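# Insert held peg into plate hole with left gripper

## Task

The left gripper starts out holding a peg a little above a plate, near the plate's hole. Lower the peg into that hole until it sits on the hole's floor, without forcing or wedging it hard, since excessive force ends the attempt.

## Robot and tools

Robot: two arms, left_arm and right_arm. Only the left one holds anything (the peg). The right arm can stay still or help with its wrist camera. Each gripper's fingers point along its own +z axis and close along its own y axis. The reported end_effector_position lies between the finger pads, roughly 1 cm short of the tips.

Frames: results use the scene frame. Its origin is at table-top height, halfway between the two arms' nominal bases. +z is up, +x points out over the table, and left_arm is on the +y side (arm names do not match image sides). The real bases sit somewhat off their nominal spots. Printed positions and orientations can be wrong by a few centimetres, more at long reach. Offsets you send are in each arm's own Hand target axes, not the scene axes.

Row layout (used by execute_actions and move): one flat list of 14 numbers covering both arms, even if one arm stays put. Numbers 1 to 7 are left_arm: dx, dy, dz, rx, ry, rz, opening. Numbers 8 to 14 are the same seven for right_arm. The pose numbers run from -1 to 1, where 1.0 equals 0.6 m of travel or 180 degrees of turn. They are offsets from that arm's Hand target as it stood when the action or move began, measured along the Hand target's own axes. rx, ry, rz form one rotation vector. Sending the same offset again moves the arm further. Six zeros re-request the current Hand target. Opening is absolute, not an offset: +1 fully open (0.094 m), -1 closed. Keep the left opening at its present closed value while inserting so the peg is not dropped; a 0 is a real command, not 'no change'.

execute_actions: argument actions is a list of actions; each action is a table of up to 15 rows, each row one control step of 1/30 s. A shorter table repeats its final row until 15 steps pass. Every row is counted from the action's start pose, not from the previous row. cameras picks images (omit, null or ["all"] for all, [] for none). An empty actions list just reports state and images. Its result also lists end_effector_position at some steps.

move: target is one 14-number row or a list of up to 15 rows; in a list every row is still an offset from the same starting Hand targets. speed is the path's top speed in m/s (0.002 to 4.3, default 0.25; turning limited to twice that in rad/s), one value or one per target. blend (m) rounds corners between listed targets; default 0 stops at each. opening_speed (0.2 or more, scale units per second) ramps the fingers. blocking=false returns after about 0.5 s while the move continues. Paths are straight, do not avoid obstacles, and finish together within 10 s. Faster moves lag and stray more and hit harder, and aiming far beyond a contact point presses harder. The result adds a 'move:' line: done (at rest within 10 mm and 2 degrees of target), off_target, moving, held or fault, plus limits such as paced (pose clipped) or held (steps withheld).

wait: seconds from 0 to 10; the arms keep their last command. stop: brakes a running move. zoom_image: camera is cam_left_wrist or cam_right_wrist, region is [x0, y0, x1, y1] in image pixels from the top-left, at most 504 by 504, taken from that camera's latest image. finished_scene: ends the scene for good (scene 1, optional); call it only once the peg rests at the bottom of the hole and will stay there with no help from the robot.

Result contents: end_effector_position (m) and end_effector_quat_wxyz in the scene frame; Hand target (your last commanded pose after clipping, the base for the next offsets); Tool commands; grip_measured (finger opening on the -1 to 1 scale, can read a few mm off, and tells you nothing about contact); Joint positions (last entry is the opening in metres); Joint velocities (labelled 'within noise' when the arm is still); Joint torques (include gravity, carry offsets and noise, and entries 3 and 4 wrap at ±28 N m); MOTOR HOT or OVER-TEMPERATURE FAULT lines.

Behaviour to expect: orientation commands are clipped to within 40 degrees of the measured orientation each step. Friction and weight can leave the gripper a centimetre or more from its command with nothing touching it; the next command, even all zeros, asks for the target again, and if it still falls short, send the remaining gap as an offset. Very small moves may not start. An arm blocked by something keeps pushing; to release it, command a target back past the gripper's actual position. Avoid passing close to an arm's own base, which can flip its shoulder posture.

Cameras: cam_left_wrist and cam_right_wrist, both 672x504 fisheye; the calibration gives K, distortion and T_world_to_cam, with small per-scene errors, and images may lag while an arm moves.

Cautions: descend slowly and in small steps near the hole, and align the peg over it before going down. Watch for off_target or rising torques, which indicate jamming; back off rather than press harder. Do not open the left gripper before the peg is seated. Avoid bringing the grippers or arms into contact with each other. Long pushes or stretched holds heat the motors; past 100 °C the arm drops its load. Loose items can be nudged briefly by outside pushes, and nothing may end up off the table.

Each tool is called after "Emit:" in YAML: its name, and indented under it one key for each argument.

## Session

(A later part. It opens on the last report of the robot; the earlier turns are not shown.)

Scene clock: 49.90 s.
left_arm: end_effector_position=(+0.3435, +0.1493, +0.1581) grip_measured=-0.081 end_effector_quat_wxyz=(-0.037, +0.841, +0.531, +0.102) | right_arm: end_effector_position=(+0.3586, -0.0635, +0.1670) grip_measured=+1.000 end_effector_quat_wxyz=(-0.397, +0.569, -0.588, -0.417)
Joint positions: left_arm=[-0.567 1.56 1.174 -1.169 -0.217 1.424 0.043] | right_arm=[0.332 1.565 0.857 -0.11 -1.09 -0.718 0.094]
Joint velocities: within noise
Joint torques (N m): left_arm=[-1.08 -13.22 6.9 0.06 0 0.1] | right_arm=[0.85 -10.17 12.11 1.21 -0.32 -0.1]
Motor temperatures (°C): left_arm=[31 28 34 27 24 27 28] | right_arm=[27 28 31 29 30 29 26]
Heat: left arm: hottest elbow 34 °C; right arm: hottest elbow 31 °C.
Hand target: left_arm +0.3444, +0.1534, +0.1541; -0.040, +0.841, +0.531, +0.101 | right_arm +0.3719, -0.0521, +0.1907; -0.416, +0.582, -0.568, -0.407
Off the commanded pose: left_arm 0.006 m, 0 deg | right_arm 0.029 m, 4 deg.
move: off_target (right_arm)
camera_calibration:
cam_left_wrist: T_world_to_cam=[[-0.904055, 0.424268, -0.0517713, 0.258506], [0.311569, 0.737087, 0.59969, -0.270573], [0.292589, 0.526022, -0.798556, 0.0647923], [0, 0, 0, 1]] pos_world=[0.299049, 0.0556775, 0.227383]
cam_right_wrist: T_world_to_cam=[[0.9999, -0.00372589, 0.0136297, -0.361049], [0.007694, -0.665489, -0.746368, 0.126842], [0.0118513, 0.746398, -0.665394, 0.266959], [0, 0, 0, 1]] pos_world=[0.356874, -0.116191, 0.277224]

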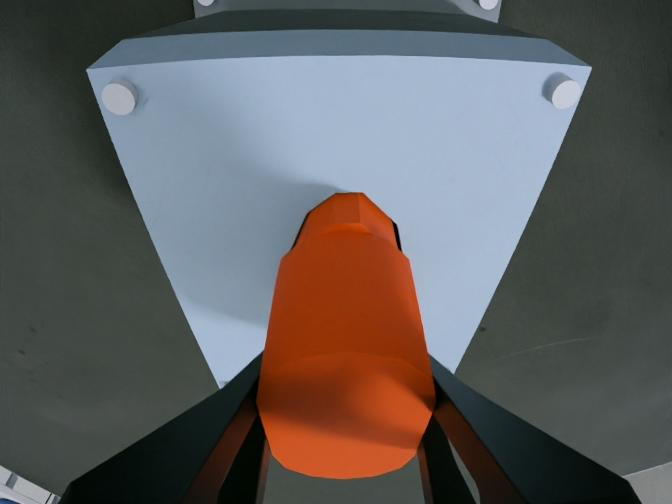

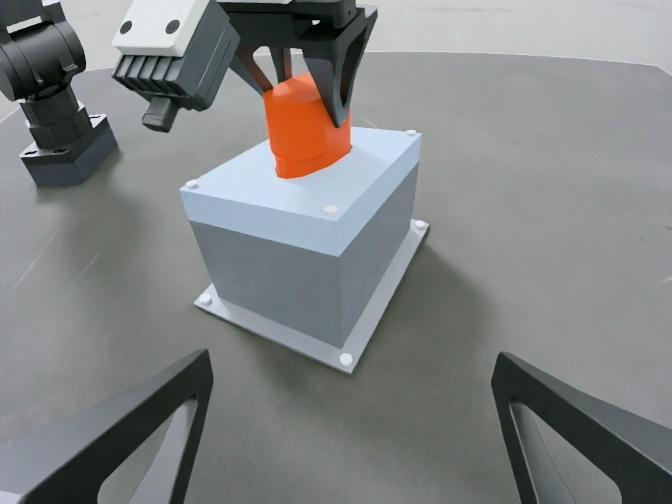

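Emit:
move:
  target: [0.0012,-0.0003,0.0065,0,0,0,-1,0,0,0.0,0,0,0,1]
  speed: 0.02

Emit:
zoom_image:
  camera: "cam_right_wrist"
  region: [265, 110, 365, 200]

Emit:
zoom_image:
  camera: "cam_left_wrist"
  region: [275, 100, 425, 275]

Scene clock: 50.73 s.
left_arm: end_effector_position=(+0.3437, +0.1499, +0.1577) grip_measured=-0.081 end_effector_quat_wxyz=(-0.037, +0.841, +0.530, +0.102) | right_arm: end_effector_position=(+0.3586, -0.0635, +0.1670) grip_measured=+1.000 end_effector_quat_wxyz=(-0.397, +0.569, -0.588, -0.417)
Joint positions: left_arm=[-0.566 1.56 1.173 -1.168 -0.217 1.427 0.043] | right_arm=[0.332 1.565 0.857 -0.11 -1.09 -0.718 0.094]
Joint velocities: within noise
Joint torques (N m): left_arm=[-1.03 -12.92 6.49 0.42 0 0.09] | right_arm=[0.91 -10.29 12.08 1.22 -0.32 -0.11]
Motor temperatures (°C): left_arm=[31 28 34 27 24 27 28] | right_arm=[27 28 31 29 30 29 26]
Heat: left arm: hottest elbow 34 °C; right arm: hottest elbow 31 °C.
Hand target: left_arm +0.3450, +0.1548, +0.1503; -0.040, +0.841, +0.531, +0.101 | right_arm +0.3719, -0.0521, +0.1907; -0.416, +0.582, -0.568, -0.407
Off the commanded pose: left_arm 0.009 m, 0 deg | right_arm 0.029 m, 4 deg.
move: off_target (right_arm)
camera_calibration:
cam_left_wrist: T_world_to_cam=[[-0.903605, 0.425245, -0.0516248, 0.258098], [0.312407, 0.736649, 0.599792, -0.271054], [0.293088, 0.525847, -0.798489, 0.0639742], [0, 0, 0, 1]] pos_world=[0.299148, 0.056276, 0.226983]
cam_right_wrist: T_world_to_cam=[[0.9999, -0.00372589, 0.0136297, -0.361049], [0.007694, -0.665489, -0.746368, 0.126842], [0.0118513, 0.746398, -0.665394, 0.266959], [0, 0, 0, 1]] pos_world=[0.356874, -0.116191, 0.277224]

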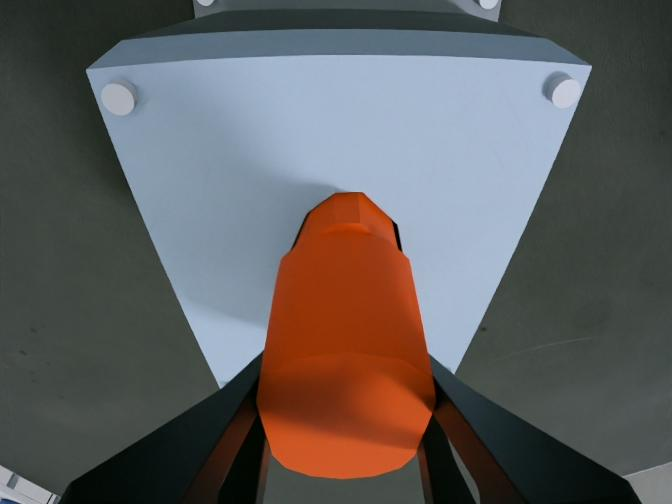

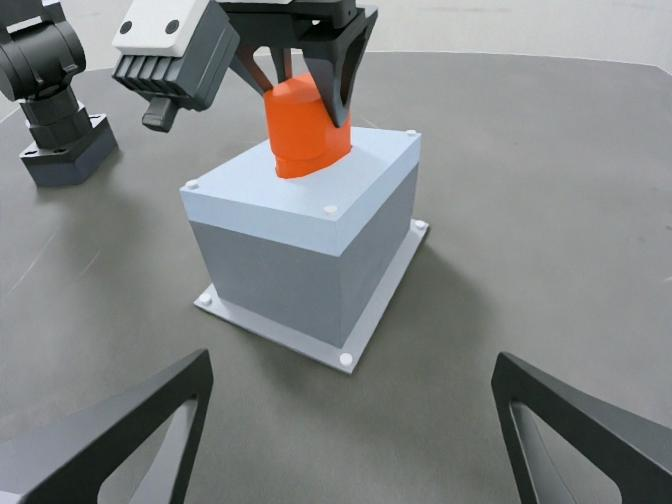

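Scaled by 5.040 from the camera's 672x504 image, which has a finer 960x720 frame.

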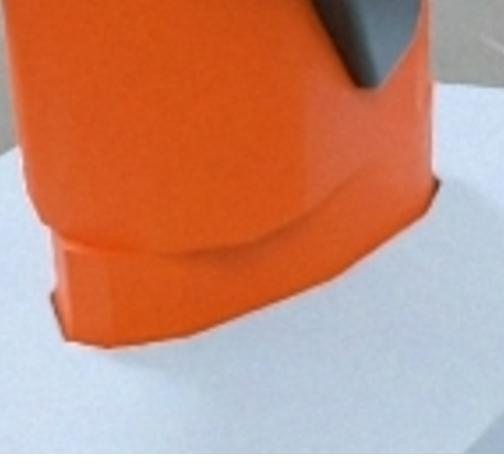

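Scaled by 2.880 from the camera's 672x504 image, which has a finer 960x720 frame.

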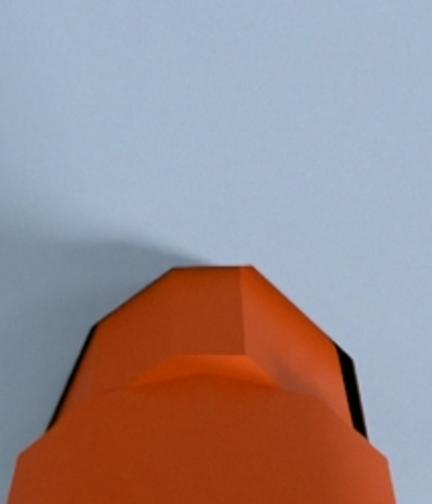

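Emit:
move:
  target: [-0.0008,0.0018,-0.0103,0,0,0,-1,0,0,0.0,0,0,0,1]
  speed: 0.02
  cameras: []

Emit:
move:
  target: [0,0,0,0,0,0,0.4,0,0,0,0,0,0,1]
  opening_speed: 0.5

Emit:
zoom_image:
  camera: "cam_right_wrist"
  region: [265, 110, 365, 200]

Scene clock: 51.73 s.
left_arm: end_effector_position=(+0.3438, +0.1498, +0.1577) grip_measured=-0.081 end_effector_quat_wxyz=(-0.037, +0.841, +0.530, +0.102) | right_arm: end_effector_position=(+0.3586, -0.0635, +0.1670) grip_measured=+1.000 end_effector_quat_wxyz=(-0.397, +0.569, -0.588, -0.417)
Joint positions: left_arm=[-0.566 1.56 1.173 -1.167 -0.217 1.428 0.043] | right_arm=[0.332 1.565 0.857 -0.11 -1.09 -0.718 0.094]
Joint velocities: within noise
Joint torques (N m): left_arm=[-1.26 -13.22 7.38 -0.21 0 0.06] | right_arm=[0.85 -10.23 12.12 1.24 -0.32 -0.11]
Motor temperatures (°C): left_arm=[31 28 34 27 24 27 28] | right_arm=[27 28 31 29 30 29 26]
Heat: left arm: hottest elbow 34 °C; right arm: hottest elbow 31 °C.
Hand target: left_arm +0.3450, +0.1528, +0.1563; -0.040, +0.841, +0.531, +0.101 | right_arm +0.3719, -0.0521, +0.1907; -0.416, +0.582, -0.568, -0.407
Off the commanded pose: left_arm 0.004 m, 0 deg | right_arm 0.029 m, 4 deg.
move: off_target (right_arm)
No camera images: "cameras" was empty.

Scene clock: 54.87 s.
left_arm: end_effector_position=(+0.3438, +0.1498, +0.1577) grip_measured=+0.396 end_effector_quat_wxyz=(-0.037, +0.841, +0.530, +0.102) | right_arm: end_effector_position=(+0.3586, -0.0635, +0.1670) grip_measured=+1.000 end_effector_quat_wxyz=(-0.397, +0.569, -0.588, -0.417)
Joint positions: left_arm=[-0.566 1.56 1.173 -1.167 -0.217 1.428 0.066] | right_arm=[0.332 1.565 0.857 -0.11 -1.09 -0.718 0.094]
Joint velocities: within noise
Joint torques (N m): left_arm=[-1.2 -13.16 7.41 -0.2 0 0.05] | right_arm=[0.91 -10.17 12.14 1.22 -0.32 -0.1]
Motor temperatures (°C): left_arm=[31 28 34 27 24 27 28] | right_arm=[27 28 31 29 30 29 26]
Heat: left arm: hottest elbow 34 °C; right arm: hottest elbow 31 °C.
Hand target: left_arm +0.3450, +0.1528, +0.1563; -0.040, +0.841, +0.531, +0.101 | right_arm +0.3719, -0.0521, +0.1907; -0.416, +0.582, -0.568, -0.407
Off the commanded pose: left_arm 0.003 m, 0 deg | right_arm 0.029 m, 4 deg.
move: off_target (right_arm)
camera_calibration:
cam_left_wrist: T_world_to_cam=[[-0.903103, 0.426295, -0.0517394, 0.257915], [0.313208, 0.736323, 0.599775, -0.27127], [0.293778, 0.525453, -0.798494, 0.0637924], [0, 0, 0, 1]] pos_world=[0.299147, 0.0562746, 0.226983]
cam_right_wrist: T_world_to_cam=[[0.9999, -0.00372589, 0.0136297, -0.361049], [0.007694, -0.665489, -0.746368, 0.126842], [0.0118513, 0.746398, -0.665394, 0.266959], [0, 0, 0, 1]] pos_world=[0.356874, -0.116191, 0.277224]

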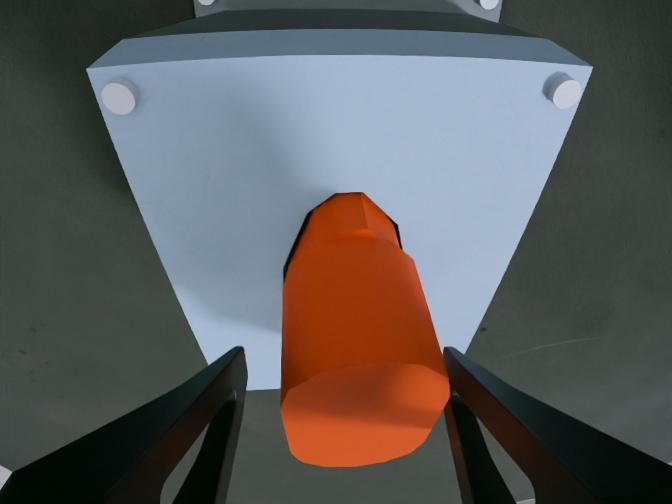

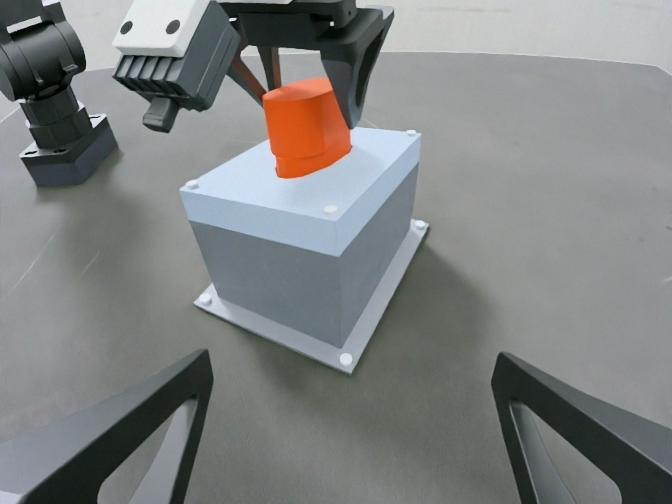

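Scaled by 5.040 from the camera's 672x504 image, which has a finer 960x720 frame.

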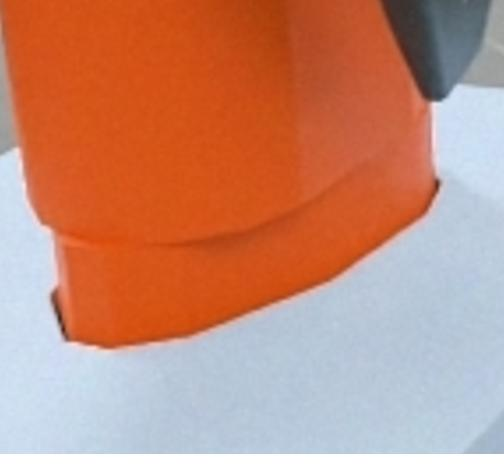

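Emit:
move:
  target: [0,0,0,0,0,0,1,0,0,0,0,0,0,1]
  opening_speed: 0.6

Emit:
zoom_image:
  camera: "cam_right_wrist"
  region: [245, 60, 375, 200]

Emit:
zoom_image:
  camera: "cam_left_wrist"
  region: [225, 150, 500, 480]

Scene clock: 56.37 s.
left_arm: end_effector_position=(+0.3438, +0.1498, +0.1577) grip_measured=+0.997 end_effector_quat_wxyz=(-0.037, +0.841, +0.530, +0.102) | right_arm: end_effector_position=(+0.3586, -0.0635, +0.1670) grip_measured=+1.000 end_effector_quat_wxyz=(-0.397, +0.569, -0.588, -0.417)
Joint positions: left_arm=[-0.566 1.56 1.173 -1.167 -0.217 1.428 0.094] | right_arm=[0.332 1.565 0.857 -0.11 -1.09 -0.718 0.094]
Joint velocities: within noise
Joint torques (N m): left_arm=[-1.26 -13.22 7.41 -0.2 0 0.05] | right_arm=[0.79 -10.17 12.12 1.2 -0.32 -0.11]
Motor temperatures (°C): left_arm=[31 28 34 27 24 27 28] | right_arm=[27 28 31 29 30 29 26]
Heat: left arm: hottest elbow 34 °C; right arm: hottest elbow 31 °C.
Hand target: left_arm +0.3450, +0.1528, +0.1563; -0.040, +0.841, +0.531, +0.101 | right_arm +0.3719, -0.0521, +0.1906; -0.416, +0.582, -0.568, -0.407
Off the commanded pose: left_arm 0.003 m, 0 deg | right_arm 0.029 m, 4 deg.
move: off_target (right_arm)
camera_calibration:
cam_left_wrist: T_world_to_cam=[[-0.903103, 0.426295, -0.0517394, 0.257915], [0.313208, 0.736323, 0.599775, -0.27127], [0.293778, 0.525453, -0.798494, 0.0637924], [0, 0, 0, 1]] pos_world=[0.299147, 0.0562746, 0.226983]
cam_right_wrist: T_world_to_cam=[[0.9999, -0.00372589, 0.0136297, -0.361049], [0.007694, -0.665489, -0.746368, 0.126842], [0.0118513, 0.746398, -0.665394, 0.266959], [0, 0, 0, 1]] pos_world=[0.356874, -0.116191, 0.277224]

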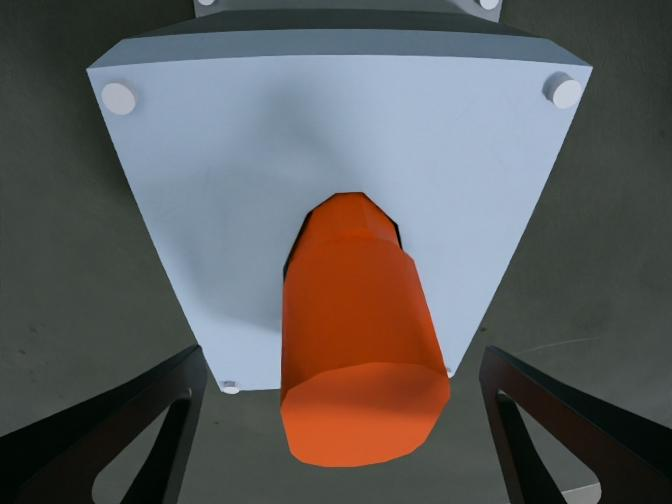

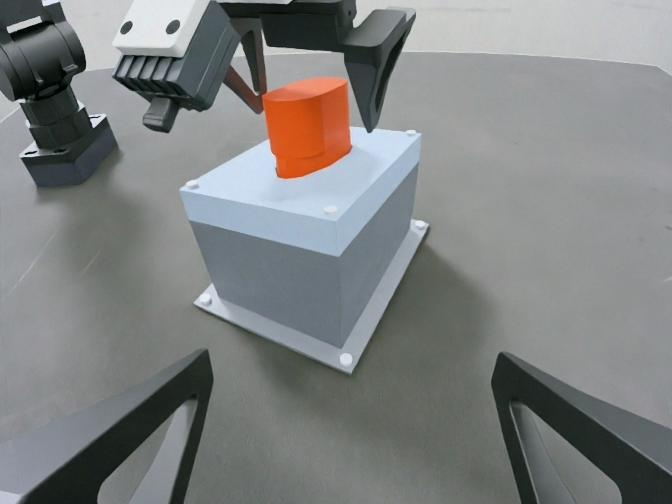

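Scaled by 3.600 from the camera's 672x504 image, which has a finer 960x720 frame.

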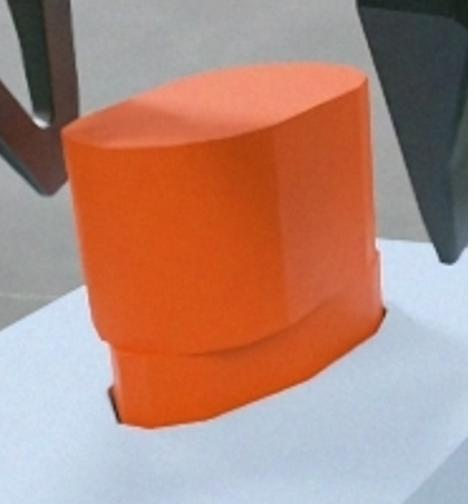

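Scaled by 1.527 from the camera's 672x504 image, which has a finer 960x720 frame.

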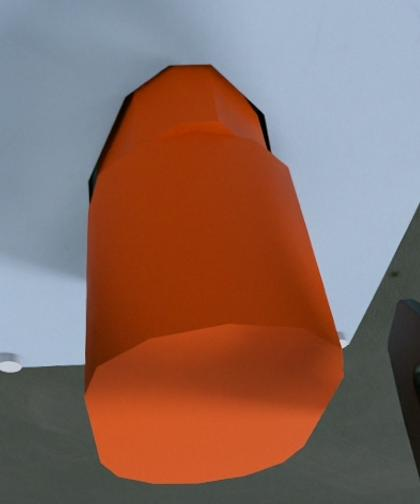

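Emit:
move:
  target: [0.0283,0.0053,-0.1305,0,0,0,1,0,0,0.0,0,0,0,1]
  speed: 0.1

Emit:
zoom_image:
  camera: "cam_right_wrist"
  region: [245, 60, 375, 200]

Emit:
zoom_image:
  camera: "cam_left_wrist"
  region: [225, 50, 500, 380]

Scene clock: 58.07 s.
left_arm: end_effector_position=(+0.3294, +0.1595, +0.2117) grip_measured=+0.998 end_effector_quat_wxyz=(-0.064, +0.843, +0.527, +0.090) | right_arm: end_effector_position=(+0.3586, -0.0635, +0.1670) grip_measured=+1.000 end_effector_quat_wxyz=(-0.397, +0.569, -0.588, -0.417)
Joint positions: left_arm=[-0.566 1.509 1.262 -1.368 -0.217 1.428 0.094] | right_arm=[0.332 1.565 0.857 -0.11 -1.09 -0.718 0.094]
Joint velocities: within noise
Joint torques (N m): left_arm=[-1.26 -13.63 11.73 -0.58 -0.02 0.07] | right_arm=[0.91 -10.17 12.12 1.21 -0.32 -0.1]
Motor temperatures (°C): left_arm=[31 28 34 27 24 27 28] | right_arm=[27 28 31 29 30 29 26]
Heat: left arm: hottest elbow 34 °C; right arm: hottest elbow 31 °C.
Hand target: left_arm +0.3450, +0.1528, +0.2365; -0.040, +0.841, +0.531, +0.101 | right_arm +0.3719, -0.0521, +0.1906; -0.416, +0.582, -0.568, -0.407
Off the commanded pose: left_arm 0.030 m, 3 deg | right_arm 0.029 m, 4 deg.
move: off_target (left_arm, right_arm)
camera_calibration:
cam_left_wrist: T_world_to_cam=[[-0.904209, 0.427025, 0.00746143, 0.231303], [0.343238, 0.716174, 0.607686, -0.31465], [0.254154, 0.552036, -0.794142, 0.113976], [0, 0, 0, 1]] pos_world=[0.288179, 0.0636533, 0.279996]
cam_right_wrist: T_world_to_cam=[[0.9999, -0.00372589, 0.0136297, -0.361049], [0.007694, -0.665489, -0.746368, 0.126842], [0.0118513, 0.746398, -0.665394, 0.266959], [0, 0, 0, 1]] pos_world=[0.356874, -0.116191, 0.277224]

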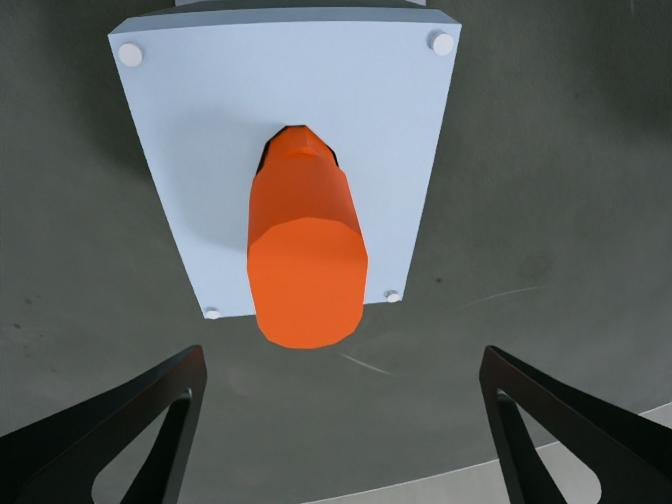

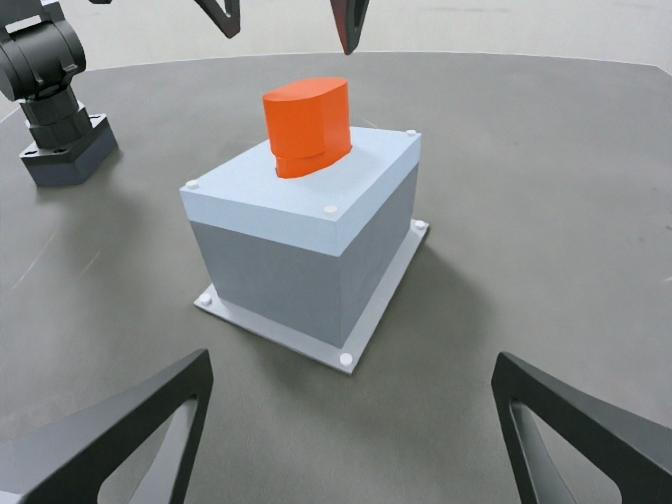

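Scaled by 3.600 from the camera's 672x504 image, which has a finer 960x720 frame.

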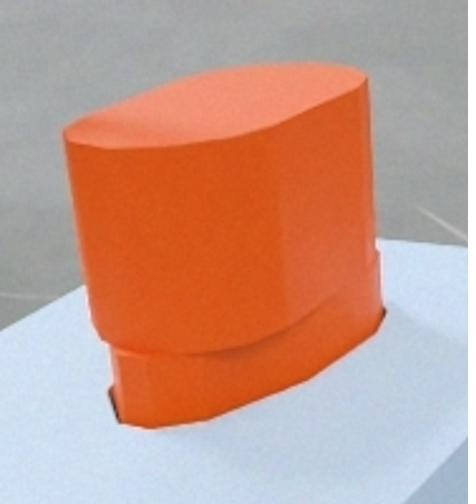

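Scaled by 1.527 from the camera's 672x504 image, which has a finer 960x720 frame.

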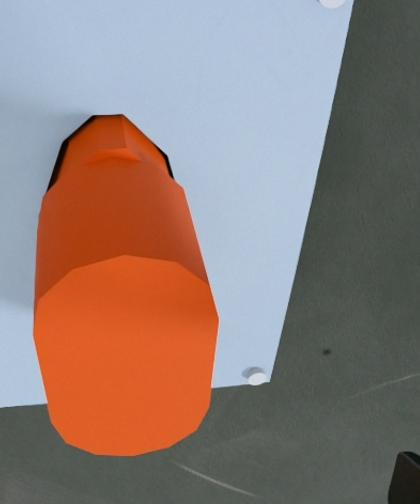

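Emit:
finished_scene:

The scene is finished: the task was done.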